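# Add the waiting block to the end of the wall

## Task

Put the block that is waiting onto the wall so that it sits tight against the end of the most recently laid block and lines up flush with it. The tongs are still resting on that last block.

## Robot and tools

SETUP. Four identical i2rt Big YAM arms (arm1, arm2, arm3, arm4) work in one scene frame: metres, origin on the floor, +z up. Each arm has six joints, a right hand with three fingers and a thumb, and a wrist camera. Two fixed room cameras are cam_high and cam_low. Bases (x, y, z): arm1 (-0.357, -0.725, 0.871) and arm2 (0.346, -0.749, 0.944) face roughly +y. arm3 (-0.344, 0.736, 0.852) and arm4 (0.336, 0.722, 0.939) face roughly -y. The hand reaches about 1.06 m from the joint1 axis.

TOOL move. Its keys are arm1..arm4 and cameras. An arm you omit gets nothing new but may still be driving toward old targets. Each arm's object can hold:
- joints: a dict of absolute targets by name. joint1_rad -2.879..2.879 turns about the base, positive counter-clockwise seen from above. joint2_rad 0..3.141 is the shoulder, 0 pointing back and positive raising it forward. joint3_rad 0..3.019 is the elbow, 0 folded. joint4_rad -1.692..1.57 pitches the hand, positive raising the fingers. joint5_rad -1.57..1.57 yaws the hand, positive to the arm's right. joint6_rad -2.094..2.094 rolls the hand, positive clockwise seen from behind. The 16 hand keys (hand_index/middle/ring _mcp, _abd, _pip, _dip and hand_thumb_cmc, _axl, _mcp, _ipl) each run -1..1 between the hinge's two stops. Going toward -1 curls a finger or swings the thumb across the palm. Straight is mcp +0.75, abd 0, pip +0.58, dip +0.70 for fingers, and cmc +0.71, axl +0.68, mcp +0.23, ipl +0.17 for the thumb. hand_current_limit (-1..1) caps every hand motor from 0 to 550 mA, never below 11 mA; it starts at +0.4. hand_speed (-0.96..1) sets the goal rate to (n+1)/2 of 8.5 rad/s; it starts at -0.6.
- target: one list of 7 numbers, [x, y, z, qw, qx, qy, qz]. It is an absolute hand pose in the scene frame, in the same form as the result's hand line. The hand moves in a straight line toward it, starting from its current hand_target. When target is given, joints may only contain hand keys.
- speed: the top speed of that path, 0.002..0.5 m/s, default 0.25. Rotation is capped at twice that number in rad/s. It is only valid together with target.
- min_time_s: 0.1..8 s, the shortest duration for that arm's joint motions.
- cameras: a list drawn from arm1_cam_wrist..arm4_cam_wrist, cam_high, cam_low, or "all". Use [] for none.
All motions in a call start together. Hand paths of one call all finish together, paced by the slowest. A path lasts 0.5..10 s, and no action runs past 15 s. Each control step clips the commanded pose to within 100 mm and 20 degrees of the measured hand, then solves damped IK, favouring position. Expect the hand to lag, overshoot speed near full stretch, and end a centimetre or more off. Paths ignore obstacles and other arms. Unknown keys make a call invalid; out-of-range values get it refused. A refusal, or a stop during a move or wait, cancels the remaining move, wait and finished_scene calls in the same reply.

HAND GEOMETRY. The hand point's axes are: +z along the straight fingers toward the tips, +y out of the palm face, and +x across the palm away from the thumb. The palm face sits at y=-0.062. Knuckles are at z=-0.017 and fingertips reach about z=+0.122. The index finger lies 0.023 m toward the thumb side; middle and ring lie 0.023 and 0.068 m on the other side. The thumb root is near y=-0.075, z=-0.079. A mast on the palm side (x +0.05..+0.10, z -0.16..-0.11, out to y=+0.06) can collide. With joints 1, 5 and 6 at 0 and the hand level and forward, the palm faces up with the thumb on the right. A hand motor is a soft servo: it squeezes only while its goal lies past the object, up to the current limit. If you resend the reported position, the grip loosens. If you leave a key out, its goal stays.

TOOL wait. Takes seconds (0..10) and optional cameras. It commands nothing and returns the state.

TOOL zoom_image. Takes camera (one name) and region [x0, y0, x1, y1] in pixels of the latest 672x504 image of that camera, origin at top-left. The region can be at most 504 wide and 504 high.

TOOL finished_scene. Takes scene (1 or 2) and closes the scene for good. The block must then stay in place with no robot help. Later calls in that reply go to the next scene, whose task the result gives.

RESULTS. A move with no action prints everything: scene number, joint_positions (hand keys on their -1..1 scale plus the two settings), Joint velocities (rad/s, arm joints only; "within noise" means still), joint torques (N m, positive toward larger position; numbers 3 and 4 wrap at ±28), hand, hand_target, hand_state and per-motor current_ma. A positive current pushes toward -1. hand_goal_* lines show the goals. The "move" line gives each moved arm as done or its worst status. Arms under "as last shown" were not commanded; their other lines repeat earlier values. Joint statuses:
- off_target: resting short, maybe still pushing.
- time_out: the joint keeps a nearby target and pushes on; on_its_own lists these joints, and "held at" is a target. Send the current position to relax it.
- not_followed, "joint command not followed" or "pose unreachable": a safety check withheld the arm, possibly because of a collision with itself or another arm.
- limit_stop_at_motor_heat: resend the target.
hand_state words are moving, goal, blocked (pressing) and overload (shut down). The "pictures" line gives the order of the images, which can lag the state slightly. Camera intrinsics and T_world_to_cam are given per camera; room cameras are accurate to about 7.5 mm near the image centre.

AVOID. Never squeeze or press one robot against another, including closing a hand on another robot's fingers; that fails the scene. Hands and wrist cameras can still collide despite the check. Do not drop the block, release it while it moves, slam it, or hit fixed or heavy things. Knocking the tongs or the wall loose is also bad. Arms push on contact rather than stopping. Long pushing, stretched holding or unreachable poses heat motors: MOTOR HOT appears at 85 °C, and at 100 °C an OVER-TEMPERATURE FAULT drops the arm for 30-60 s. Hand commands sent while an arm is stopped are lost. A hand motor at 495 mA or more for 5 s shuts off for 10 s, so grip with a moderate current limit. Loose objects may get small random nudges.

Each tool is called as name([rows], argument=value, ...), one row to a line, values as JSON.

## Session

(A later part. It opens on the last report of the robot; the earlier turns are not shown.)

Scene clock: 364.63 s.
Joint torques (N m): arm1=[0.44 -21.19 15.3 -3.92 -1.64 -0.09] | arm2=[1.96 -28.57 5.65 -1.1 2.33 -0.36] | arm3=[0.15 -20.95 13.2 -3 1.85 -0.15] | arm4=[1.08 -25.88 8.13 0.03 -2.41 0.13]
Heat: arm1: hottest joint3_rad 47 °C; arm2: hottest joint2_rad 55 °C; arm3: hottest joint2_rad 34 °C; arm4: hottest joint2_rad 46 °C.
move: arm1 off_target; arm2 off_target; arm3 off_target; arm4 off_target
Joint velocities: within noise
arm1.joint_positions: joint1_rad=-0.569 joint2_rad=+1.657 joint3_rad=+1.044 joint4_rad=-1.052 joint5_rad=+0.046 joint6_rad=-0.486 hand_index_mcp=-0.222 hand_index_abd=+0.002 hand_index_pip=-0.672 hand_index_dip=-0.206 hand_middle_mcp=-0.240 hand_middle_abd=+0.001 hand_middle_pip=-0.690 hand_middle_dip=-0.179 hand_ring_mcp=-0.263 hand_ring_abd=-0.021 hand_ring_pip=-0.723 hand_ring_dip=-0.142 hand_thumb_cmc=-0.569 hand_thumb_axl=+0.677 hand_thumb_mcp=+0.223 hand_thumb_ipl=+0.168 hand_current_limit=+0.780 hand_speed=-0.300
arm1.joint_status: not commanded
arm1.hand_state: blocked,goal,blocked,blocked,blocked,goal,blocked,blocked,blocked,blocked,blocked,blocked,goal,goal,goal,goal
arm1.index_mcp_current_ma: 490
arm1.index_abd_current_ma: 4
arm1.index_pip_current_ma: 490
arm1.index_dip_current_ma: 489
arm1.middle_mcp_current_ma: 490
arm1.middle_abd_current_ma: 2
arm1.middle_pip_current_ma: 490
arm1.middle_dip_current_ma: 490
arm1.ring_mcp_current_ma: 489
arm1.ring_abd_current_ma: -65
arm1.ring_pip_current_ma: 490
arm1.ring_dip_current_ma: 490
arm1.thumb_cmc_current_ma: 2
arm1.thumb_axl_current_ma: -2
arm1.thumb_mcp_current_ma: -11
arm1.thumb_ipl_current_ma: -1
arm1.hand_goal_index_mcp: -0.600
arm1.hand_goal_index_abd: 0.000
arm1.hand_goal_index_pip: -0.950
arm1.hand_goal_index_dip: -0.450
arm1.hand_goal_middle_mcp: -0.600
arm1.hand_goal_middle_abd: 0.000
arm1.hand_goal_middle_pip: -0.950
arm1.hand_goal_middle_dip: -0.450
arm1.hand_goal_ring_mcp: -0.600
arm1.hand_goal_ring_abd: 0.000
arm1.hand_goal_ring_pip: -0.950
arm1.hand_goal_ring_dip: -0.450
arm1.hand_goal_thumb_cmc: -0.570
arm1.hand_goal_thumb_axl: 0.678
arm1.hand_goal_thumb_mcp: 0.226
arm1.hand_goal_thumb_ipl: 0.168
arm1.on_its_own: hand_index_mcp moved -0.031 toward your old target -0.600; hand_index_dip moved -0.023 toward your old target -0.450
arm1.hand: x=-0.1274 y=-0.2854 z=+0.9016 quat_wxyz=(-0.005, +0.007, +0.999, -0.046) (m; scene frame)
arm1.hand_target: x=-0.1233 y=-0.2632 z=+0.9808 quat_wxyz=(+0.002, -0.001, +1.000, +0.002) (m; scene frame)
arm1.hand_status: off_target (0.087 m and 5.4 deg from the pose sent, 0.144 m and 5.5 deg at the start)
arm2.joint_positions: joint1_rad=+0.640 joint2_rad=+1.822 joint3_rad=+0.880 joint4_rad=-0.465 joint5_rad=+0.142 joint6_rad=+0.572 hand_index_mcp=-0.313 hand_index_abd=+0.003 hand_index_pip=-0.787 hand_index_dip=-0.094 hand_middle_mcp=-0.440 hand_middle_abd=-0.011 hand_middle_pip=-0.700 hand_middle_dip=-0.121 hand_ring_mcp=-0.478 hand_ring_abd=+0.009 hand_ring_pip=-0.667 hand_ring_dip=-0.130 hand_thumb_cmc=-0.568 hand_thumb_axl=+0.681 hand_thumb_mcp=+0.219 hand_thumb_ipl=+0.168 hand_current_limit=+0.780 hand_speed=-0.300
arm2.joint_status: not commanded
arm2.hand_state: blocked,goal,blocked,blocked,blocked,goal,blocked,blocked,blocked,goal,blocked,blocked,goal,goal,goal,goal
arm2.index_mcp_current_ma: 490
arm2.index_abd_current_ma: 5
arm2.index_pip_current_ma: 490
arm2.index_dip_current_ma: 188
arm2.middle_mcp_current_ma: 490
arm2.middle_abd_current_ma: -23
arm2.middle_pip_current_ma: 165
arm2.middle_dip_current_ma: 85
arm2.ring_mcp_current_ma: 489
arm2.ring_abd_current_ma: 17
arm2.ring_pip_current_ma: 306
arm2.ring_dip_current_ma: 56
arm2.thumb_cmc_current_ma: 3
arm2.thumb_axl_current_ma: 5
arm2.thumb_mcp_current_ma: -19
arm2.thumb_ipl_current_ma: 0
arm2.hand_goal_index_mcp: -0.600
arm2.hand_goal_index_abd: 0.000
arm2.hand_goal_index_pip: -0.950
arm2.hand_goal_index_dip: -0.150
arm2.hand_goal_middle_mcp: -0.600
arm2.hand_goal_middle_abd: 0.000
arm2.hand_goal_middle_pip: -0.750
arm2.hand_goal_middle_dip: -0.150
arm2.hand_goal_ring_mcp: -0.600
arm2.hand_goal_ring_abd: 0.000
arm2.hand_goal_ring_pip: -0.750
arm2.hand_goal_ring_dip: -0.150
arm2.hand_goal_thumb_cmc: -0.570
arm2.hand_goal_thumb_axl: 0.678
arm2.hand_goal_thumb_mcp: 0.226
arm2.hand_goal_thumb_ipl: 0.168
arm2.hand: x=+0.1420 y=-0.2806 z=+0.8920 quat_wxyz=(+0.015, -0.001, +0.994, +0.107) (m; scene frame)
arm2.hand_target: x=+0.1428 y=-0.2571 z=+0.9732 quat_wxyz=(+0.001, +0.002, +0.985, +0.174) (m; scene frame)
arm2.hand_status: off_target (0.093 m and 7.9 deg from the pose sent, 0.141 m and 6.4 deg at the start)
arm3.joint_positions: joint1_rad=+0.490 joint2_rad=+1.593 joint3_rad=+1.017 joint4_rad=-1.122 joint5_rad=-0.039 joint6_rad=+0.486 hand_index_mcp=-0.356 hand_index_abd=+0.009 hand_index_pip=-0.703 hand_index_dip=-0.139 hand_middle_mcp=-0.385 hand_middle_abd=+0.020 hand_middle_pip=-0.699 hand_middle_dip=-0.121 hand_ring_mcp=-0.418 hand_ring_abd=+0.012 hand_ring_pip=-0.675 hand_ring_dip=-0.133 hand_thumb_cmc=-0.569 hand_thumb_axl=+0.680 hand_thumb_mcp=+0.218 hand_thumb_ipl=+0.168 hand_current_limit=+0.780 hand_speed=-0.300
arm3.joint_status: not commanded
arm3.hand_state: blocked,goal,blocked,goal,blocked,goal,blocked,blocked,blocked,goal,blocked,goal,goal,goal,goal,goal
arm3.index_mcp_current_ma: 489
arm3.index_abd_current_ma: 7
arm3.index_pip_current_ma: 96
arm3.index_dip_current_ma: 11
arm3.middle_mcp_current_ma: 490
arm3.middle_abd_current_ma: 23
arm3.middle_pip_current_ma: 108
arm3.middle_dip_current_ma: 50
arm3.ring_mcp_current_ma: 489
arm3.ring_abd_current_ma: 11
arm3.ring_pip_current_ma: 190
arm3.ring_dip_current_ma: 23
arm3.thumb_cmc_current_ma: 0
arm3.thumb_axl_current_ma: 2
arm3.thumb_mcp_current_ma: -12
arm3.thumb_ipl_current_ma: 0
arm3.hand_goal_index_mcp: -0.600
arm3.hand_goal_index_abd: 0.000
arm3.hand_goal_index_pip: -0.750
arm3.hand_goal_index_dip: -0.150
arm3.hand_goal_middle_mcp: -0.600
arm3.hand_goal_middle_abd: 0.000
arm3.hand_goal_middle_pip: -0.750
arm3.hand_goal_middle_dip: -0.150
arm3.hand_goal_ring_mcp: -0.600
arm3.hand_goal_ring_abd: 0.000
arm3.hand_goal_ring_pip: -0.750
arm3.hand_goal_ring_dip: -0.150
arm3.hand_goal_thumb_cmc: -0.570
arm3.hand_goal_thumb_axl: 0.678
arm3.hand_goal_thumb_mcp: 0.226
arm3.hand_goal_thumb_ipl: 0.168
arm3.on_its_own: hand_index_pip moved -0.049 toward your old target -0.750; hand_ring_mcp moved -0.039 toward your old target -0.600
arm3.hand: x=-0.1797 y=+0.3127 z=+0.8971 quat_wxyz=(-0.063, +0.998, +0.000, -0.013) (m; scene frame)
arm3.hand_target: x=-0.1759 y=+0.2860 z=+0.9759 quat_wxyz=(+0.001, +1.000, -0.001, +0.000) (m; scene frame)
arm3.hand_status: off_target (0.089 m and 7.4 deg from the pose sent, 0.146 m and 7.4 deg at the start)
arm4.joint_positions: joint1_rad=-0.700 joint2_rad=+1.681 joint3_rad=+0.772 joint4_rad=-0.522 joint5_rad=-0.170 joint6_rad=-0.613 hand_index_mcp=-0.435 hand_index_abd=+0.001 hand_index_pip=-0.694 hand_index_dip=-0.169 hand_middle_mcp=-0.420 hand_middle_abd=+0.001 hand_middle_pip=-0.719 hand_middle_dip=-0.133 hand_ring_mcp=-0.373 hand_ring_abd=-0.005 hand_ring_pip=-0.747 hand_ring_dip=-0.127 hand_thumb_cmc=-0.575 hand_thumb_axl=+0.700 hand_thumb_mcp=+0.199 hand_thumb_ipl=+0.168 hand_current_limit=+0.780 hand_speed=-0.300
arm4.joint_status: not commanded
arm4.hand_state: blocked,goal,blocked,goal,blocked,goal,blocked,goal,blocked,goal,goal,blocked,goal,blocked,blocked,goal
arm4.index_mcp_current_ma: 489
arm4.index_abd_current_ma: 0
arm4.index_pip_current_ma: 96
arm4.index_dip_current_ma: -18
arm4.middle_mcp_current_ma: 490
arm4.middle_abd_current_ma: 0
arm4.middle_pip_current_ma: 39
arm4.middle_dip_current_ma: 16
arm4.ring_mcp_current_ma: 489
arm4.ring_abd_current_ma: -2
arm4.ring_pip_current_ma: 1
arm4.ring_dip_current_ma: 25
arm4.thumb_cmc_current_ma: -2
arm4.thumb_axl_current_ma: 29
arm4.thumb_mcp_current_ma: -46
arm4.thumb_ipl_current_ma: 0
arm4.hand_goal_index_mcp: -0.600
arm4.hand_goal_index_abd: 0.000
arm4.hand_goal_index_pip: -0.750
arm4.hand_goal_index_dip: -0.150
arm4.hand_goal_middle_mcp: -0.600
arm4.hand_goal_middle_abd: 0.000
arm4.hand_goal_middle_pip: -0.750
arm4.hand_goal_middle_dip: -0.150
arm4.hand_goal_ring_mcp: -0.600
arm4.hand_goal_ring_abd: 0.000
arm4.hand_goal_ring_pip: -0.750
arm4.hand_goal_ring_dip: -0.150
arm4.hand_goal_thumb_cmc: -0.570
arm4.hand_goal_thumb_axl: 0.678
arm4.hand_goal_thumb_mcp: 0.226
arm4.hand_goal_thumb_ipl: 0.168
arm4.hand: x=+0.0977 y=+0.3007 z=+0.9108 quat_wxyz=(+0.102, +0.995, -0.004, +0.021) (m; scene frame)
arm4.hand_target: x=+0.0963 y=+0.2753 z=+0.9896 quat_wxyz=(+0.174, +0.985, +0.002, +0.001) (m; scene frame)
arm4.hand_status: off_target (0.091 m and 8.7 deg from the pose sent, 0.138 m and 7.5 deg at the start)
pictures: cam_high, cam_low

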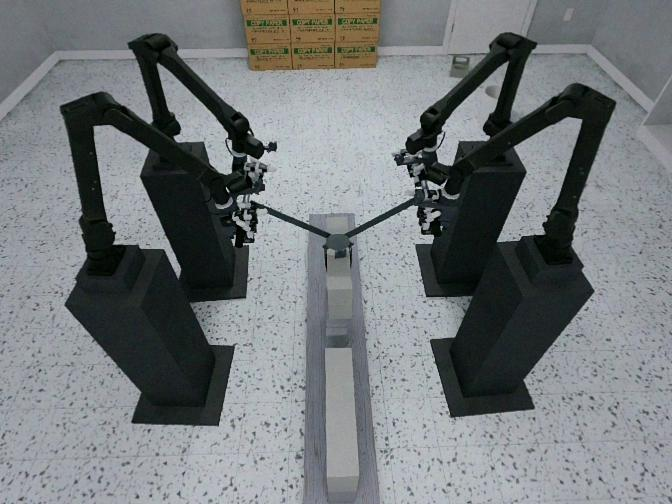

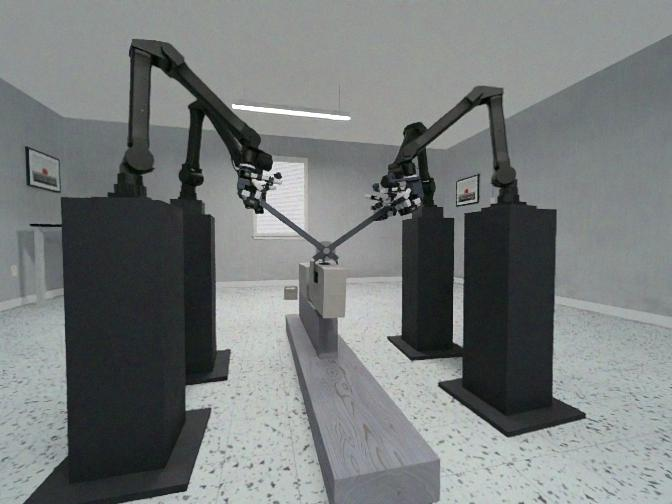

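move(cameras=["cam_high","cam_low"])

Scene clock: 380.03 s.
Joint torques (N m): arm1=[0.26 -21.13 15.35 -3.99 -1.63 -0.09] | arm2=[1.38 -28.69 5.68 -1.11 2.37 -0.38] | arm3=[0.21 -21.01 13.22 -3.02 1.84 -0.14] | arm4=[1.2 -26.11 8.06 -0.02 -2.39 0.14]
Heat: arm1: hottest joint3_rad 48 °C; arm2: hottest joint2_rad 55 °C; arm3: hottest joint3_rad 35 °C; arm4: hottest joint2_rad 47 °C.
Joint velocities: within noise
arm1.joint_positions: joint1_rad=-0.569 joint2_rad=+1.657 joint3_rad=+1.044 joint4_rad=-1.052 joint5_rad=+0.046 joint6_rad=-0.486 hand_index_mcp=-0.222 hand_index_abd=+0.002 hand_index_pip=-0.672 hand_index_dip=-0.206 hand_middle_mcp=-0.240 hand_middle_abd=+0.001 hand_middle_pip=-0.690 hand_middle_dip=-0.179 hand_ring_mcp=-0.263 hand_ring_abd=-0.021 hand_ring_pip=-0.723 hand_ring_dip=-0.142 hand_thumb_cmc=-0.569 hand_thumb_axl=+0.677 hand_thumb_mcp=+0.223 hand_thumb_ipl=+0.168 hand_current_limit=+0.780 hand_speed=-0.300
arm1.joint_status: not commanded
arm1.hand_state: blocked,goal,blocked,blocked,blocked,goal,blocked,blocked,blocked,blocked,blocked,blocked,goal,goal,goal,goal
arm1.index_mcp_current_ma: 490
arm1.index_abd_current_ma: 4
arm1.index_pip_current_ma: 490
arm1.index_dip_current_ma: 490
arm1.middle_mcp_current_ma: 489
arm1.middle_abd_current_ma: 2
arm1.middle_pip_current_ma: 489
arm1.middle_dip_current_ma: 490
arm1.ring_mcp_current_ma: 490
arm1.ring_abd_current_ma: -65
arm1.ring_pip_current_ma: 489
arm1.ring_dip_current_ma: 489
arm1.thumb_cmc_current_ma: 2
arm1.thumb_axl_current_ma: -2
arm1.thumb_mcp_current_ma: -11
arm1.thumb_ipl_current_ma: -1
arm1.hand_goal_index_mcp: -0.600
arm1.hand_goal_index_abd: 0.000
arm1.hand_goal_index_pip: -0.950
arm1.hand_goal_index_dip: -0.450
arm1.hand_goal_middle_mcp: -0.600
arm1.hand_goal_middle_abd: 0.000
arm1.hand_goal_middle_pip: -0.950
arm1.hand_goal_middle_dip: -0.450
arm1.hand_goal_ring_mcp: -0.600
arm1.hand_goal_ring_abd: 0.000
arm1.hand_goal_ring_pip: -0.950
arm1.hand_goal_ring_dip: -0.450
arm1.hand_goal_thumb_cmc: -0.570
arm1.hand_goal_thumb_axl: 0.678
arm1.hand_goal_thumb_mcp: 0.226
arm1.hand_goal_thumb_ipl: 0.168
arm1.hand: x=-0.1274 y=-0.2854 z=+0.9016 quat_wxyz=(-0.005, +0.007, +0.999, -0.046) (m; scene frame)
arm1.hand_target: x=-0.1233 y=-0.2632 z=+0.9808 quat_wxyz=(+0.002, -0.001, +1.000, +0.002) (m; scene frame)
arm1.hand_status: off_target (0.087 m and 5.4 deg from the pose sent, 0.144 m and 5.5 deg at the start)
arm2.joint_positions: joint1_rad=+0.640 joint2_rad=+1.822 joint3_rad=+0.880 joint4_rad=-0.465 joint5_rad=+0.142 joint6_rad=+0.572 hand_index_mcp=-0.313 hand_index_abd=+0.003 hand_index_pip=-0.787 hand_index_dip=-0.094 hand_middle_mcp=-0.440 hand_middle_abd=-0.011 hand_middle_pip=-0.700 hand_middle_dip=-0.121 hand_ring_mcp=-0.478 hand_ring_abd=+0.009 hand_ring_pip=-0.667 hand_ring_dip=-0.130 hand_thumb_cmc=-0.568 hand_thumb_axl=+0.681 hand_thumb_mcp=+0.219 hand_thumb_ipl=+0.168 hand_current_limit=+0.780 hand_speed=-0.300
arm2.joint_status: not commanded
arm2.hand_state: blocked,goal,blocked,blocked,blocked,goal,blocked,blocked,blocked,goal,blocked,blocked,goal,goal,goal,goal
arm2.index_mcp_current_ma: 489
arm2.index_abd_current_ma: 5
arm2.index_pip_current_ma: 490
arm2.index_dip_current_ma: 188
arm2.middle_mcp_current_ma: 489
arm2.middle_abd_current_ma: -23
arm2.middle_pip_current_ma: 165
arm2.middle_dip_current_ma: 85
arm2.ring_mcp_current_ma: 489
arm2.ring_abd_current_ma: 17
arm2.ring_pip_current_ma: 306
arm2.ring_dip_current_ma: 56
arm2.thumb_cmc_current_ma: 3
arm2.thumb_axl_current_ma: 5
arm2.thumb_mcp_current_ma: -19
arm2.thumb_ipl_current_ma: 0
arm2.hand_goal_index_mcp: -0.600
arm2.hand_goal_index_abd: 0.000
arm2.hand_goal_index_pip: -0.950
arm2.hand_goal_index_dip: -0.150
arm2.hand_goal_middle_mcp: -0.600
arm2.hand_goal_middle_abd: 0.000
arm2.hand_goal_middle_pip: -0.750
arm2.hand_goal_middle_dip: -0.150
arm2.hand_goal_ring_mcp: -0.600
arm2.hand_goal_ring_abd: 0.000
arm2.hand_goal_ring_pip: -0.750
arm2.hand_goal_ring_dip: -0.150
arm2.hand_goal_thumb_cmc: -0.570
arm2.hand_goal_thumb_axl: 0.678
arm2.hand_goal_thumb_mcp: 0.226
arm2.hand_goal_thumb_ipl: 0.168
arm2.hand: x=+0.1420 y=-0.2806 z=+0.8920 quat_wxyz=(+0.015, -0.001, +0.994, +0.107) (m; scene frame)
arm2.hand_target: x=+0.1428 y=-0.2571 z=+0.9732 quat_wxyz=(+0.001, +0.002, +0.985, +0.174) (m; scene frame)
arm2.hand_status: off_target (0.093 m and 7.9 deg from the pose sent, 0.141 m and 6.4 deg at the start)
arm3.joint_positions: joint1_rad=+0.490 joint2_rad=+1.593 joint3_rad=+1.017 joint4_rad=-1.122 joint5_rad=-0.039 joint6_rad=+0.486 hand_index_mcp=-0.356 hand_index_abd=+0.009 hand_index_pip=-0.703 hand_index_dip=-0.139 hand_middle_mcp=-0.385 hand_middle_abd=+0.020 hand_middle_pip=-0.699 hand_middle_dip=-0.121 hand_ring_mcp=-0.418 hand_ring_abd=+0.012 hand_ring_pip=-0.675 hand_ring_dip=-0.133 hand_thumb_cmc=-0.569 hand_thumb_axl=+0.680 hand_thumb_mcp=+0.218 hand_thumb_ipl=+0.168 hand_current_limit=+0.780 hand_speed=-0.300
arm3.joint_status: not commanded
arm3.hand_state: blocked,goal,blocked,goal,blocked,goal,blocked,blocked,blocked,goal,blocked,goal,goal,goal,goal,goal
arm3.index_mcp_current_ma: 489
arm3.index_abd_current_ma: 7
arm3.index_pip_current_ma: 96
arm3.index_dip_current_ma: 11
arm3.middle_mcp_current_ma: 490
arm3.middle_abd_current_ma: 23
arm3.middle_pip_current_ma: 108
arm3.middle_dip_current_ma: 50
arm3.ring_mcp_current_ma: 490
arm3.ring_abd_current_ma: 11
arm3.ring_pip_current_ma: 190
arm3.ring_dip_current_ma: 23
arm3.thumb_cmc_current_ma: 0
arm3.thumb_axl_current_ma: 2
arm3.thumb_mcp_current_ma: -12
arm3.thumb_ipl_current_ma: 0
arm3.hand_goal_index_mcp: -0.600
arm3.hand_goal_index_abd: 0.000
arm3.hand_goal_index_pip: -0.750
arm3.hand_goal_index_dip: -0.150
arm3.hand_goal_middle_mcp: -0.600
arm3.hand_goal_middle_abd: 0.000
arm3.hand_goal_middle_pip: -0.750
arm3.hand_goal_middle_dip: -0.150
arm3.hand_goal_ring_mcp: -0.600
arm3.hand_goal_ring_abd: 0.000
arm3.hand_goal_ring_pip: -0.750
arm3.hand_goal_ring_dip: -0.150
arm3.hand_goal_thumb_cmc: -0.570
arm3.hand_goal_thumb_axl: 0.678
arm3.hand_goal_thumb_mcp: 0.226
arm3.hand_goal_thumb_ipl: 0.168
arm3.hand: x=-0.1797 y=+0.3127 z=+0.8971 quat_wxyz=(-0.063, +0.998, +0.000, -0.013) (m; scene frame)
arm3.hand_target: x=-0.1759 y=+0.2860 z=+0.9759 quat_wxyz=(+0.001, +1.000, -0.001, +0.000) (m; scene frame)
arm3.hand_status: off_target (0.089 m and 7.4 deg from the pose sent, 0.146 m and 7.4 deg at the start)
arm4.joint_positions: joint1_rad=-0.700 joint2_rad=+1.681 joint3_rad=+0.772 joint4_rad=-0.522 joint5_rad=-0.170 joint6_rad=-0.613 hand_index_mcp=-0.435 hand_index_abd=+0.001 hand_index_pip=-0.694 hand_index_dip=-0.169 hand_middle_mcp=-0.420 hand_middle_abd=+0.001 hand_middle_pip=-0.719 hand_middle_dip=-0.133 hand_ring_mcp=-0.373 hand_ring_abd=-0.005 hand_ring_pip=-0.747 hand_ring_dip=-0.127 hand_thumb_cmc=-0.575 hand_thumb_axl=+0.700 hand_thumb_mcp=+0.199 hand_thumb_ipl=+0.168 hand_current_limit=+0.780 hand_speed=-0.300
arm4.joint_status: not commanded
arm4.hand_state: blocked,goal,blocked,goal,blocked,goal,blocked,goal,blocked,goal,goal,blocked,goal,blocked,blocked,goal
arm4.index_mcp_current_ma: 490
arm4.index_abd_current_ma: 0
arm4.index_pip_current_ma: 96
arm4.index_dip_current_ma: -18
arm4.middle_mcp_current_ma: 489
arm4.middle_abd_current_ma: 0
arm4.middle_pip_current_ma: 39
arm4.middle_dip_current_ma: 16
arm4.ring_mcp_current_ma: 489
arm4.ring_abd_current_ma: -2
arm4.ring_pip_current_ma: 1
arm4.ring_dip_current_ma: 25
arm4.thumb_cmc_current_ma: -2
arm4.thumb_axl_current_ma: 29
arm4.thumb_mcp_current_ma: -46
arm4.thumb_ipl_current_ma: 0
arm4.hand_goal_index_mcp: -0.600
arm4.hand_goal_index_abd: 0.000
arm4.hand_goal_index_pip: -0.750
arm4.hand_goal_index_dip: -0.150
arm4.hand_goal_middle_mcp: -0.600
arm4.hand_goal_middle_abd: 0.000
arm4.hand_goal_middle_pip: -0.750
arm4.hand_goal_middle_dip: -0.150
arm4.hand_goal_ring_mcp: -0.600
arm4.hand_goal_ring_abd: 0.000
arm4.hand_goal_ring_pip: -0.750
arm4.hand_goal_ring_dip: -0.150
arm4.hand_goal_thumb_cmc: -0.570
arm4.hand_goal_thumb_axl: 0.678
arm4.hand_goal_thumb_mcp: 0.226
arm4.hand_goal_thumb_ipl: 0.168
arm4.hand: x=+0.0977 y=+0.3007 z=+0.9108 quat_wxyz=(+0.102, +0.995, -0.004, +0.021) (m; scene frame)
arm4.hand_target: x=+0.0963 y=+0.2753 z=+0.9896 quat_wxyz=(+0.174, +0.985, +0.002, +0.001) (m; scene frame)
arm4.hand_status: off_target (0.091 m and 8.7 deg from the pose sent, 0.138 m and 7.5 deg at the start)
pictures: cam_high, cam_low

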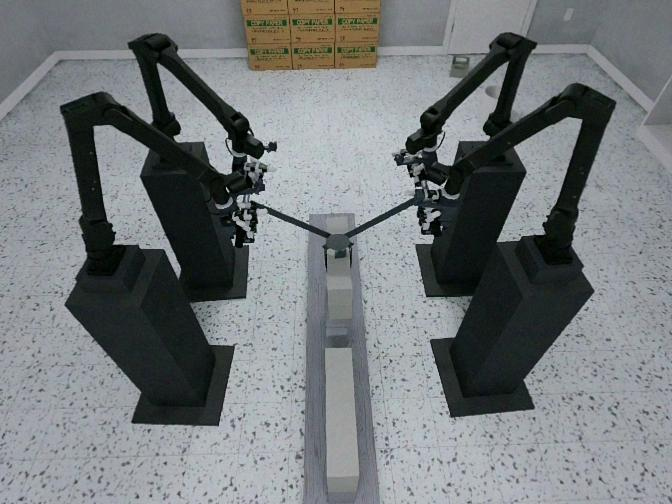

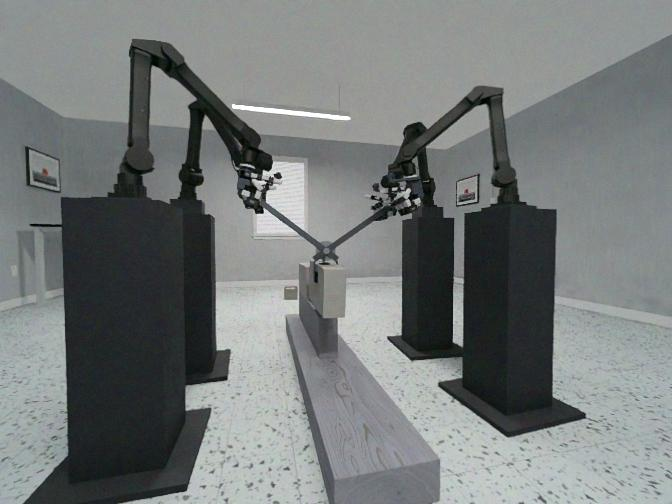

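move(arm1={"target": [-0.012, -0.270, 0.985, 0, 0, 1, 0], "speed": 0.06}, arm2={"target": [0.252, -0.267, 0.982, 0, 0, 0.985, 0.1736], "speed": 0.06}, arm3={"target": [-0.064, 0.272, 0.980, 0, 1, 0, 0], "speed": 0.06}, arm4={"target": [0.206, 0.265, 0.998, 0.1736, 0.985, 0, 0], "speed": 0.06}, cameras=["cam_high","cam_low"])

zoom_image(camera="cam_high", region=[280, 200, 400, 370])

zoom_image(camera="cam_low", region=[270, 230, 400, 400])

Scene clock: 390.83 s.
Joint torques (N m): arm1=[0.15 -22.18 15.31 -3.59 -1.79 0.01] | arm2=[1.26 -27.22 5.23 -0.49 1.79 -0.25] | arm3=[0.26 -22.48 13.22 -2.65 2.25 -0.26] | arm4=[1.38 -25.05 7.73 0.46 -1.01 0.08]
Heat: arm1: hottest joint3_rad 50 °C; arm2: hottest joint2_rad 54 °C; arm3: hottest joint3_rad 37 °C; arm4: hottest joint2_rad 47 °C.
move: arm1 off_target; arm2 off_target; arm3 off_target; arm4 off_target
Joint velocities: within noise
arm1.joint_positions: joint1_rad=-0.777 joint2_rad=+1.775 joint3_rad=+1.215 joint4_rad=-1.098 joint5_rad=+0.049 joint6_rad=-0.705 hand_index_mcp=-0.279 hand_index_abd=+0.001 hand_index_pip=-0.666 hand_index_dip=-0.228 hand_middle_mcp=-0.261 hand_middle_abd=+0.003 hand_middle_pip=-0.690 hand_middle_dip=-0.186 hand_ring_mcp=-0.251 hand_ring_abd=-0.021 hand_ring_pip=-0.723 hand_ring_dip=-0.142 hand_thumb_cmc=-0.569 hand_thumb_axl=+0.677 hand_thumb_mcp=+0.223 hand_thumb_ipl=+0.168 hand_current_limit=+0.780 hand_speed=-0.300
arm1.joint_status: not commanded
arm1.hand_state: blocked,goal,blocked,blocked,blocked,goal,blocked,blocked,blocked,blocked,blocked,blocked,goal,goal,goal,goal
arm1.index_mcp_current_ma: 490
arm1.index_abd_current_ma: 2
arm1.index_pip_current_ma: 489
arm1.index_dip_current_ma: 490
arm1.middle_mcp_current_ma: 490
arm1.middle_abd_current_ma: 7
arm1.middle_pip_current_ma: 490
arm1.middle_dip_current_ma: 490
arm1.ring_mcp_current_ma: 489
arm1.ring_abd_current_ma: -65
arm1.ring_pip_current_ma: 490
arm1.ring_dip_current_ma: 490
arm1.thumb_cmc_current_ma: 2
arm1.thumb_axl_current_ma: -2
arm1.thumb_mcp_current_ma: -11
arm1.thumb_ipl_current_ma: -1
arm1.hand_goal_index_mcp: -0.600
arm1.hand_goal_index_abd: 0.000
arm1.hand_goal_index_pip: -0.950
arm1.hand_goal_index_dip: -0.450
arm1.hand_goal_middle_mcp: -0.600
arm1.hand_goal_middle_abd: 0.000
arm1.hand_goal_middle_pip: -0.950
arm1.hand_goal_middle_dip: -0.450
arm1.hand_goal_ring_mcp: -0.600
arm1.hand_goal_ring_abd: 0.000
arm1.hand_goal_ring_pip: -0.950
arm1.hand_goal_ring_dip: -0.450
arm1.hand_goal_thumb_cmc: -0.570
arm1.hand_goal_thumb_axl: 0.678
arm1.hand_goal_thumb_mcp: 0.226
arm1.hand_goal_thumb_ipl: 0.168
arm1.on_its_own: hand_index_mcp moved -0.056 toward your old target -0.600; hand_index_dip moved -0.022 toward your old target -0.450; hand_middle_mcp moved -0.021 toward your old target -0.600
arm1.hand: x=-0.0223 y=-0.2934 z=+0.9034 quat_wxyz=(-0.013, +0.002, +0.999, -0.043) (m; scene frame)
arm1.hand_target: x=-0.0143 y=-0.2730 z=+0.9819 quat_wxyz=(+0.002, -0.001, +1.000, +0.002) (m; scene frame)
arm1.hand_status: off_target (0.086 m and 5.2 deg from the pose sent, 0.143 m and 5.4 deg at the start)
arm2.joint_positions: joint1_rad=+0.399 joint2_rad=+1.710 joint3_rad=+0.714 joint4_rad=-0.394 joint5_rad=+0.076 joint6_rad=+0.325 hand_index_mcp=-0.318 hand_index_abd=+0.018 hand_index_pip=-0.797 hand_index_dip=-0.094 hand_middle_mcp=-0.412 hand_middle_abd=-0.013 hand_middle_pip=-0.721 hand_middle_dip=-0.131 hand_ring_mcp=-0.478 hand_ring_abd=+0.008 hand_ring_pip=-0.667 hand_ring_dip=-0.130 hand_thumb_cmc=-0.568 hand_thumb_axl=+0.681 hand_thumb_mcp=+0.219 hand_thumb_ipl=+0.168 hand_current_limit=+0.780 hand_speed=-0.300
arm2.joint_status: not commanded
arm2.hand_state: blocked,goal,blocked,blocked,blocked,goal,blocked,goal,blocked,goal,blocked,blocked,goal,goal,goal,goal
arm2.index_mcp_current_ma: 490
arm2.index_abd_current_ma: 39
arm2.index_pip_current_ma: 490
arm2.index_dip_current_ma: 188
arm2.middle_mcp_current_ma: 490
arm2.middle_abd_current_ma: -28
arm2.middle_pip_current_ma: 84
arm2.middle_dip_current_ma: 51
arm2.ring_mcp_current_ma: 490
arm2.ring_abd_current_ma: 16
arm2.ring_pip_current_ma: 306
arm2.ring_dip_current_ma: 56
arm2.thumb_cmc_current_ma: 3
arm2.thumb_axl_current_ma: 5
arm2.thumb_mcp_current_ma: -19
arm2.thumb_ipl_current_ma: 0
arm2.hand_goal_index_mcp: -0.600
arm2.hand_goal_index_abd: 0.000
arm2.hand_goal_index_pip: -0.950
arm2.hand_goal_index_dip: -0.150
arm2.hand_goal_middle_mcp: -0.600
arm2.hand_goal_middle_abd: 0.000
arm2.hand_goal_middle_pip: -0.750
arm2.hand_goal_middle_dip: -0.150
arm2.hand_goal_ring_mcp: -0.600
arm2.hand_goal_ring_abd: 0.000
arm2.hand_goal_ring_pip: -0.750
arm2.hand_goal_ring_dip: -0.150
arm2.hand_goal_thumb_cmc: -0.570
arm2.hand_goal_thumb_axl: 0.678
arm2.hand_goal_thumb_mcp: 0.226
arm2.hand_goal_thumb_ipl: 0.168
arm2.on_its_own: hand_middle_pip moved -0.021 toward your old target -0.750
arm2.hand: x=+0.2468 y=-0.2907 z=+0.8938 quat_wxyz=(+0.006, -0.007, +0.995, +0.098) (m; scene frame)
arm2.hand_target: x=+0.2524 y=-0.2664 z=+0.9715 quat_wxyz=(+0.001, +0.002, +0.985, +0.174) (m; scene frame)
arm2.hand_status: off_target (0.092 m and 8.8 deg from the pose sent, 0.143 m and 7.9 deg at the start)
arm3.joint_positions: joint1_rad=+0.682 joint2_rad=+1.746 joint3_rad=+1.223 joint4_rad=-1.167 joint5_rad=-0.047 joint6_rad=+0.694 hand_index_mcp=-0.365 hand_index_abd=+0.014 hand_index_pip=-0.704 hand_index_dip=-0.136 hand_middle_mcp=-0.415 hand_middle_abd=+0.024 hand_middle_pip=-0.696 hand_middle_dip=-0.118 hand_ring_mcp=-0.476 hand_ring_abd=+0.014 hand_ring_pip=-0.665 hand_ring_dip=-0.133 hand_thumb_cmc=-0.569 hand_thumb_axl=+0.680 hand_thumb_mcp=+0.218 hand_thumb_ipl=+0.168 hand_current_limit=+0.780 hand_speed=-0.300
arm3.joint_status: not commanded
arm3.hand_state: blocked,goal,blocked,goal,blocked,blocked,blocked,blocked,blocked,goal,blocked,goal,goal,goal,goal,goal
arm3.index_mcp_current_ma: 489
arm3.index_abd_current_ma: 13
arm3.index_pip_current_ma: 95
arm3.index_dip_current_ma: 16
arm3.middle_mcp_current_ma: 490
arm3.middle_abd_current_ma: 30
arm3.middle_pip_current_ma: 120
arm3.middle_dip_current_ma: 57
arm3.ring_mcp_current_ma: 432
arm3.ring_abd_current_ma: 14
arm3.ring_pip_current_ma: 226
arm3.ring_dip_current_ma: 23
arm3.thumb_cmc_current_ma: 0
arm3.thumb_axl_current_ma: 2
arm3.thumb_mcp_current_ma: -12
arm3.thumb_ipl_current_ma: 0
arm3.hand_goal_index_mcp: -0.600
arm3.hand_goal_index_abd: 0.000
arm3.hand_goal_index_pip: -0.750
arm3.hand_goal_index_dip: -0.150
arm3.hand_goal_middle_mcp: -0.600
arm3.hand_goal_middle_abd: 0.000
arm3.hand_goal_middle_pip: -0.750
arm3.hand_goal_middle_dip: -0.150
arm3.hand_goal_ring_mcp: -0.600
arm3.hand_goal_ring_abd: 0.000
arm3.hand_goal_ring_pip: -0.750
arm3.hand_goal_ring_dip: -0.150
arm3.hand_goal_thumb_cmc: -0.570
arm3.hand_goal_thumb_axl: 0.678
arm3.hand_goal_thumb_mcp: 0.226
arm3.hand_goal_thumb_ipl: 0.168
arm3.on_its_own: hand_middle_mcp moved -0.030 toward your old target -0.600; hand_ring_mcp moved -0.058 toward your old target -0.600
arm3.hand: x=-0.0759 y=+0.3022 z=+0.8988 quat_wxyz=(-0.059, +0.998, -0.009, -0.021) (m; scene frame)
arm3.hand_target: x=-0.0670 y=+0.2762 z=+0.9775 quat_wxyz=(+0.001, +1.000, -0.002, +0.000) (m; scene frame)
arm3.hand_status: off_target (0.087 m and 7.2 deg from the pose sent, 0.148 m and 7.4 deg at the start)
arm4.joint_positions: joint1_rad=-0.414 joint2_rad=+1.583 joint3_rad=+0.653 joint4_rad=-0.469 joint5_rad=-0.110 joint6_rad=-0.324 hand_index_mcp=-0.429 hand_index_abd=+0.000 hand_index_pip=-0.705 hand_index_dip=-0.162 hand_middle_mcp=-0.411 hand_middle_abd=+0.000 hand_middle_pip=-0.724 hand_middle_dip=-0.135 hand_ring_mcp=-0.392 hand_ring_abd=-0.007 hand_ring_pip=-0.740 hand_ring_dip=-0.130 hand_thumb_cmc=-0.573 hand_thumb_axl=+0.690 hand_thumb_mcp=+0.199 hand_thumb_ipl=+0.168 hand_current_limit=+0.780 hand_speed=-0.300
arm4.joint_status: not commanded
arm4.hand_state: blocked,goal,blocked,goal,blocked,goal,blocked,goal,blocked,goal,goal,blocked,goal,goal,blocked,goal
arm4.index_mcp_current_ma: 490
arm4.index_abd_current_ma: 0
arm4.index_pip_current_ma: 68
arm4.index_dip_current_ma: -8
arm4.middle_mcp_current_ma: 489
arm4.middle_abd_current_ma: 0
arm4.middle_pip_current_ma: 28
arm4.middle_dip_current_ma: 12
arm4.ring_mcp_current_ma: 490
arm4.ring_abd_current_ma: -3
arm4.ring_pip_current_ma: 7
arm4.ring_dip_current_ma: 20
arm4.thumb_cmc_current_ma: -1
arm4.thumb_axl_current_ma: 12
arm4.thumb_mcp_current_ma: -46
arm4.thumb_ipl_current_ma: 0
arm4.hand_goal_index_mcp: -0.600
arm4.hand_goal_index_abd: 0.000
arm4.hand_goal_index_pip: -0.750
arm4.hand_goal_index_dip: -0.150
arm4.hand_goal_middle_mcp: -0.600
arm4.hand_goal_middle_abd: 0.000
arm4.hand_goal_middle_pip: -0.750
arm4.hand_goal_middle_dip: -0.150
arm4.hand_goal_ring_mcp: -0.600
arm4.hand_goal_ring_abd: 0.000
arm4.hand_goal_ring_pip: -0.750
arm4.hand_goal_ring_dip: -0.150
arm4.hand_goal_thumb_cmc: -0.570
arm4.hand_goal_thumb_axl: 0.678
arm4.hand_goal_thumb_mcp: 0.226
arm4.hand_goal_thumb_ipl: 0.168
arm4.hand: x=+0.2038 y=+0.2906 z=+0.9121 quat_wxyz=(+0.095, +0.995, -0.007, +0.016) (m; scene frame)
arm4.hand_target: x=+0.2056 y=+0.2644 z=+0.9886 quat_wxyz=(+0.174, +0.985, +0.001, +0.001) (m; scene frame)
arm4.hand_status: off_target (0.090 m and 9.4 deg from the pose sent, 0.144 m and 8.7 deg at the start)
pictures: cam_high, cam_low

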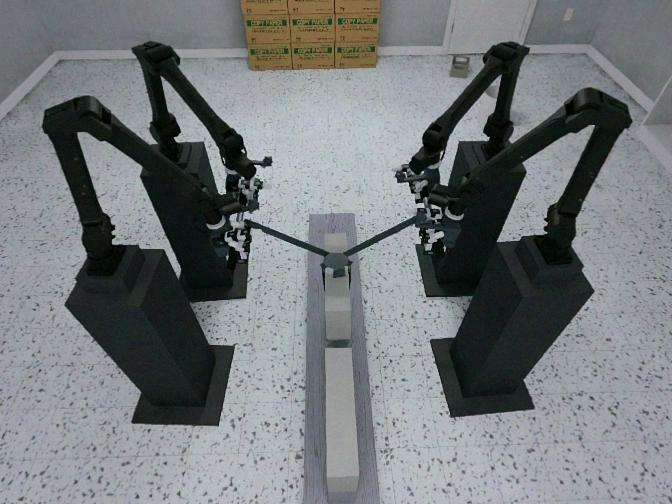

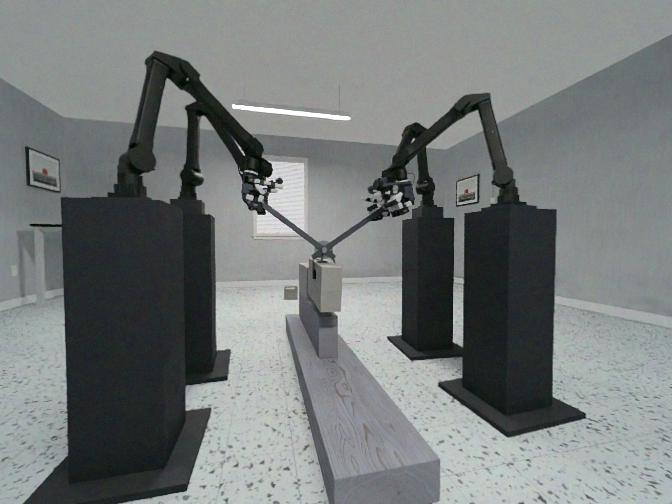

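Scaled by 2.965 from the camera's 672x504 image, which has a finer 960x720 frame.

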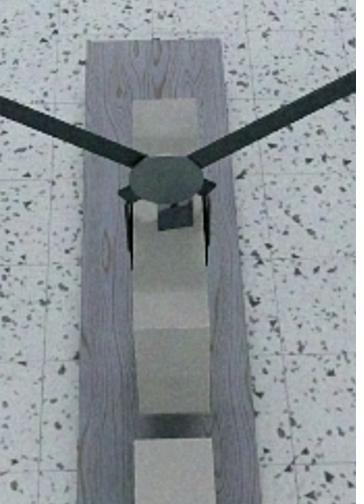

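Scaled by 2.965 from the camera's 672x504 image, which has a finer 960x720 frame.

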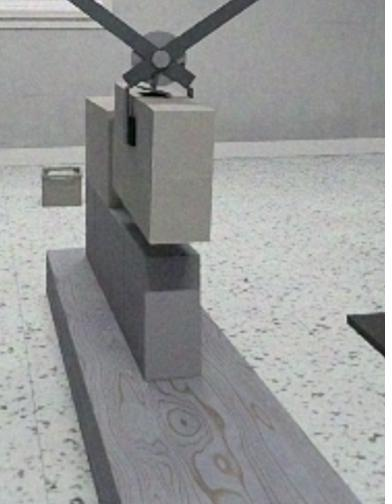

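move(arm1={"target": [0.076, -0.276, 0.985, 0, 0, 1, 0], "speed": 0.06}, arm2={"target": [0.340, -0.270, 0.980, 0, 0, 0.985, 0.1736], "speed": 0.06}, arm3={"target": [0.024, 0.266, 0.980, 0, 1, 0, 0], "speed": 0.06}, arm4={"target": [0.294, 0.262, 0.996, 0.1736, 0.985, 0, 0], "speed": 0.06}, cameras=["cam_high","cam_low"])

zoom_image(camera="cam_high", region=[290, 260, 390, 380])

zoom_image(camera="cam_low", region=[270, 230, 400, 400])

Scene clock: 400.17 s.
Joint torques (N m): arm1=[0.15 -24.23 15.53 -3.18 -1.84 0.18] | arm2=[1.2 -27.4 5.15 -0.43 0.74 -0.2] | arm3=[0.79 -23.71 13.81 -2.24 2.33 -0.26] | arm4=[1.44 -25.35 7.38 0.57 0.18 0.08]
Heat: arm1: hottest joint3_rad 51 °C; arm2: hottest joint2_rad 54 °C; arm3: hottest joint3_rad 39 °C; arm4: hottest joint2_rad 47 °C.
move: arm1 off_target; arm2 off_target; arm3 off_target; arm4 off_target
Joint velocities: within noise
arm1.joint_positions: joint1_rad=-0.904 joint2_rad=+1.908 joint3_rad=+1.408 joint4_rad=-1.163 joint5_rad=+0.049 joint6_rad=-0.854 hand_index_mcp=-0.327 hand_index_abd=+0.000 hand_index_pip=-0.665 hand_index_dip=-0.235 hand_middle_mcp=-0.281 hand_middle_abd=-0.003 hand_middle_pip=-0.690 hand_middle_dip=-0.188 hand_ring_mcp=-0.247 hand_ring_abd=-0.021 hand_ring_pip=-0.723 hand_ring_dip=-0.142 hand_thumb_cmc=-0.569 hand_thumb_axl=+0.677 hand_thumb_mcp=+0.223 hand_thumb_ipl=+0.168 hand_current_limit=+0.780 hand_speed=-0.300
arm1.joint_status: not commanded
arm1.hand_state: blocked,goal,blocked,blocked,blocked,goal,blocked,blocked,blocked,blocked,blocked,blocked,goal,goal,goal,goal
arm1.index_mcp_current_ma: 490
arm1.index_abd_current_ma: 1
arm1.index_pip_current_ma: 490
arm1.index_dip_current_ma: 489
arm1.middle_mcp_current_ma: 490
arm1.middle_abd_current_ma: -6
arm1.middle_pip_current_ma: 490
arm1.middle_dip_current_ma: 490
arm1.ring_mcp_current_ma: 490
arm1.ring_abd_current_ma: -65
arm1.ring_pip_current_ma: 489
arm1.ring_dip_current_ma: 490
arm1.thumb_cmc_current_ma: 2
arm1.thumb_axl_current_ma: -2
arm1.thumb_mcp_current_ma: -12
arm1.thumb_ipl_current_ma: -1
arm1.hand_goal_index_mcp: -0.600
arm1.hand_goal_index_abd: 0.000
arm1.hand_goal_index_pip: -0.950
arm1.hand_goal_index_dip: -0.450
arm1.hand_goal_middle_mcp: -0.600
arm1.hand_goal_middle_abd: 0.000
arm1.hand_goal_middle_pip: -0.950
arm1.hand_goal_middle_dip: -0.450
arm1.hand_goal_ring_mcp: -0.600
arm1.hand_goal_ring_abd: 0.000
arm1.hand_goal_ring_pip: -0.950
arm1.hand_goal_ring_dip: -0.450
arm1.hand_goal_thumb_cmc: -0.570
arm1.hand_goal_thumb_axl: 0.678
arm1.hand_goal_thumb_mcp: 0.226
arm1.hand_goal_thumb_ipl: 0.168
arm1.on_its_own: hand_index_mcp moved -0.048 toward your old target -0.600; hand_middle_mcp moved -0.020 toward your old target -0.600
arm1.hand: x=+0.0590 y=-0.2970 z=+0.9006 quat_wxyz=(-0.021, -0.010, +0.999, -0.042) (m; scene frame)
arm1.hand_target: x=+0.0728 y=-0.2791 z=+0.9825 quat_wxyz=(+0.002, -0.001, +1.000, +0.002) (m; scene frame)
arm1.hand_status: off_target (0.089 m and 5.6 deg from the pose sent, 0.129 m and 5.1 deg at the start)
arm2.joint_positions: joint1_rad=+0.162 joint2_rad=+1.674 joint3_rad=+0.650 joint4_rad=-0.360 joint5_rad=+0.018 joint6_rad=+0.089 hand_index_mcp=-0.329 hand_index_abd=+0.024 hand_index_pip=-0.803 hand_index_dip=-0.094 hand_middle_mcp=-0.395 hand_middle_abd=-0.014 hand_middle_pip=-0.730 hand_middle_dip=-0.138 hand_ring_mcp=-0.478 hand_ring_abd=+0.008 hand_ring_pip=-0.667 hand_ring_dip=-0.129 hand_thumb_cmc=-0.568 hand_thumb_axl=+0.681 hand_thumb_mcp=+0.219 hand_thumb_ipl=+0.168 hand_current_limit=+0.780 hand_speed=-0.300
arm2.joint_status: not commanded
arm2.hand_state: blocked,blocked,blocked,blocked,blocked,goal,blocked,goal,blocked,goal,blocked,blocked,goal,goal,goal,goal
arm2.index_mcp_current_ma: 490
arm2.index_abd_current_ma: 58
arm2.index_pip_current_ma: 490
arm2.index_dip_current_ma: 188
arm2.middle_mcp_current_ma: 490
arm2.middle_abd_current_ma: -29
arm2.middle_pip_current_ma: 54
arm2.middle_dip_current_ma: 29
arm2.ring_mcp_current_ma: 490
arm2.ring_abd_current_ma: 14
arm2.ring_pip_current_ma: 306
arm2.ring_dip_current_ma: 59
arm2.thumb_cmc_current_ma: 3
arm2.thumb_axl_current_ma: 5
arm2.thumb_mcp_current_ma: -19
arm2.thumb_ipl_current_ma: 0
arm2.hand_goal_index_mcp: -0.600
arm2.hand_goal_index_abd: 0.000
arm2.hand_goal_index_pip: -0.950
arm2.hand_goal_index_dip: -0.150
arm2.hand_goal_middle_mcp: -0.600
arm2.hand_goal_middle_abd: 0.000
arm2.hand_goal_middle_pip: -0.750
arm2.hand_goal_middle_dip: -0.150
arm2.hand_goal_ring_mcp: -0.600
arm2.hand_goal_ring_abd: 0.000
arm2.hand_goal_ring_pip: -0.750
arm2.hand_goal_ring_dip: -0.150
arm2.hand_goal_thumb_cmc: -0.570
arm2.hand_goal_thumb_axl: 0.678
arm2.hand_goal_thumb_mcp: 0.226
arm2.hand_goal_thumb_ipl: 0.168
arm2.hand: x=+0.3303 y=-0.2943 z=+0.8909 quat_wxyz=(+0.000, -0.009, +0.996, +0.094) (m; scene frame)
arm2.hand_target: x=+0.3400 y=-0.2689 z=+0.9689 quat_wxyz=(+0.001, +0.001, +0.985, +0.174) (m; scene frame)
arm2.hand_status: off_target (0.093 m and 9.3 deg from the pose sent, 0.129 m and 8.8 deg at the start)
arm3.joint_positions: joint1_rad=+0.798 joint2_rad=+1.884 joint3_rad=+1.429 joint4_rad=-1.237 joint5_rad=-0.049 joint6_rad=+0.813 hand_index_mcp=-0.367 hand_index_abd=+0.016 hand_index_pip=-0.704 hand_index_dip=-0.135 hand_middle_mcp=-0.424 hand_middle_abd=+0.024 hand_middle_pip=-0.694 hand_middle_dip=-0.116 hand_ring_mcp=-0.486 hand_ring_abd=+0.014 hand_ring_pip=-0.657 hand_ring_dip=-0.133 hand_thumb_cmc=-0.569 hand_thumb_axl=+0.680 hand_thumb_mcp=+0.218 hand_thumb_ipl=+0.168 hand_current_limit=+0.780 hand_speed=-0.300
arm3.joint_status: not commanded
arm3.hand_state: blocked,goal,blocked,goal,blocked,blocked,blocked,blocked,blocked,goal,blocked,goal,goal,goal,goal,goal
arm3.index_mcp_current_ma: 489
arm3.index_abd_current_ma: 16
arm3.index_pip_current_ma: 95
arm3.index_dip_current_ma: 18
arm3.middle_mcp_current_ma: 490
arm3.middle_abd_current_ma: 30
arm3.middle_pip_current_ma: 126
arm3.middle_dip_current_ma: 62
arm3.ring_mcp_current_ma: 381
arm3.ring_abd_current_ma: 14
arm3.ring_pip_current_ma: 260
arm3.ring_dip_current_ma: 22
arm3.thumb_cmc_current_ma: 0
arm3.thumb_axl_current_ma: 2
arm3.thumb_mcp_current_ma: -11
arm3.thumb_ipl_current_ma: 0
arm3.hand_goal_index_mcp: -0.600
arm3.hand_goal_index_abd: 0.000
arm3.hand_goal_index_pip: -0.750
arm3.hand_goal_index_dip: -0.150
arm3.hand_goal_middle_mcp: -0.600
arm3.hand_goal_middle_abd: 0.000
arm3.hand_goal_middle_pip: -0.750
arm3.hand_goal_middle_dip: -0.150
arm3.hand_goal_ring_mcp: -0.600
arm3.hand_goal_ring_abd: 0.000
arm3.hand_goal_ring_pip: -0.750
arm3.hand_goal_ring_dip: -0.150
arm3.hand_goal_thumb_cmc: -0.570
arm3.hand_goal_thumb_axl: 0.678
arm3.hand_goal_thumb_mcp: 0.226
arm3.hand_goal_thumb_ipl: 0.168
arm3.hand: x=+0.0059 y=+0.2965 z=+0.9003 quat_wxyz=(-0.057, +0.998, -0.010, -0.028) (m; scene frame)
arm3.hand_target: x=+0.0201 y=+0.2706 z=+0.9789 quat_wxyz=(+0.001, +1.000, -0.001, +0.000) (m; scene frame)
arm3.hand_status: off_target (0.087 m and 7.4 deg from the pose sent, 0.134 m and 7.2 deg at the start)
arm4.joint_positions: joint1_rad=-0.151 joint2_rad=+1.557 joint3_rad=+0.611 joint4_rad=-0.437 joint5_rad=-0.043 joint6_rad=-0.071 hand_index_mcp=-0.416 hand_index_abd=+0.003 hand_index_pip=-0.720 hand_index_dip=-0.150 hand_middle_mcp=-0.406 hand_middle_abd=-0.004 hand_middle_pip=-0.727 hand_middle_dip=-0.135 hand_ring_mcp=-0.399 hand_ring_abd=-0.008 hand_ring_pip=-0.734 hand_ring_dip=-0.136 hand_thumb_cmc=-0.573 hand_thumb_axl=+0.682 hand_thumb_mcp=+0.209 hand_thumb_ipl=+0.168 hand_current_limit=+0.780 hand_speed=-0.300
arm4.joint_status: not commanded
arm4.hand_state: blocked,goal,blocked,goal,blocked,goal,blocked,goal,blocked,goal,goal,goal,goal,goal,goal,goal
arm4.index_mcp_current_ma: 490
arm4.index_abd_current_ma: 1
arm4.index_pip_current_ma: 37
arm4.index_dip_current_ma: 0
arm4.middle_mcp_current_ma: 489
arm4.middle_abd_current_ma: -1
arm4.middle_pip_current_ma: 23
arm4.middle_dip_current_ma: 12
arm4.ring_mcp_current_ma: 489
arm4.ring_abd_current_ma: -3
arm4.ring_pip_current_ma: 14
arm4.ring_dip_current_ma: 11
arm4.thumb_cmc_current_ma: -1
arm4.thumb_axl_current_ma: 2
arm4.thumb_mcp_current_ma: -22
arm4.thumb_ipl_current_ma: 0
arm4.hand_goal_index_mcp: -0.600
arm4.hand_goal_index_abd: 0.000
arm4.hand_goal_index_pip: -0.750
arm4.hand_goal_index_dip: -0.150
arm4.hand_goal_middle_mcp: -0.600
arm4.hand_goal_middle_abd: 0.000
arm4.hand_goal_middle_pip: -0.750
arm4.hand_goal_middle_dip: -0.150
arm4.hand_goal_ring_mcp: -0.600
arm4.hand_goal_ring_abd: 0.000
arm4.hand_goal_ring_pip: -0.750
arm4.hand_goal_ring_dip: -0.150
arm4.hand_goal_thumb_cmc: -0.570
arm4.hand_goal_thumb_axl: 0.678
arm4.hand_goal_thumb_mcp: 0.226
arm4.hand_goal_thumb_ipl: 0.168
arm4.hand: x=+0.2882 y=+0.2859 z=+0.9092 quat_wxyz=(+0.091, +0.996, -0.005, +0.007) (m; scene frame)
arm4.hand_target: x=+0.2933 y=+0.2607 z=+0.9853 quat_wxyz=(+0.174, +0.985, +0.000, +0.001) (m; scene frame)
arm4.hand_status: off_target (0.090 m and 9.6 deg from the pose sent, 0.126 m and 9.4 deg at the start)
pictures: cam_high, cam_low

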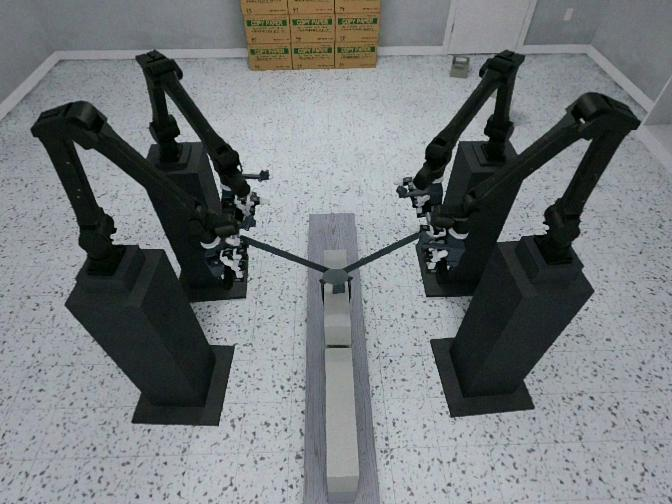

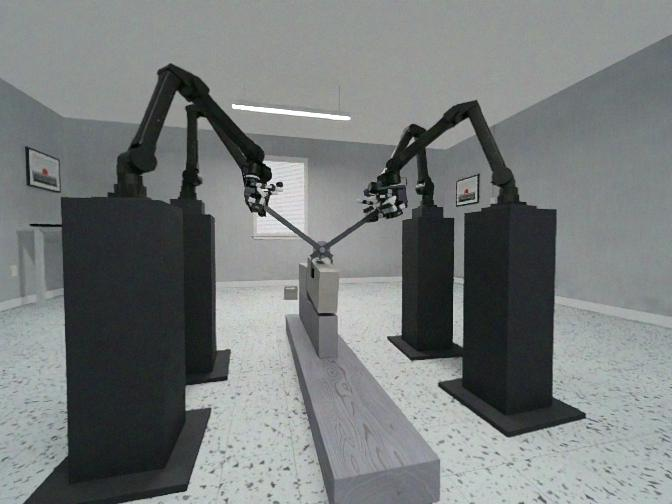

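Scaled by 4.200 from the camera's 672x504 image, which has a finer 960x720 frame.

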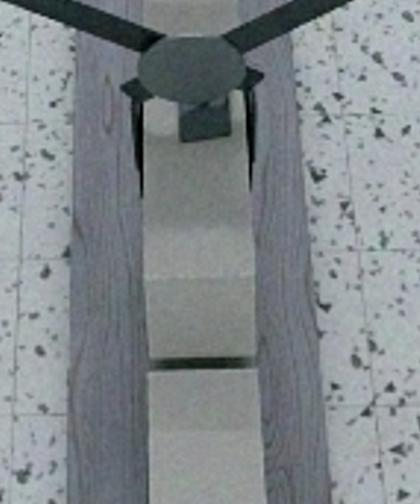

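Scaled by 2.965 from the camera's 672x504 image, which has a finer 960x720 frame.

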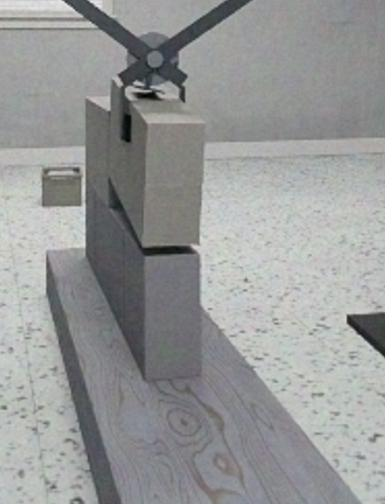

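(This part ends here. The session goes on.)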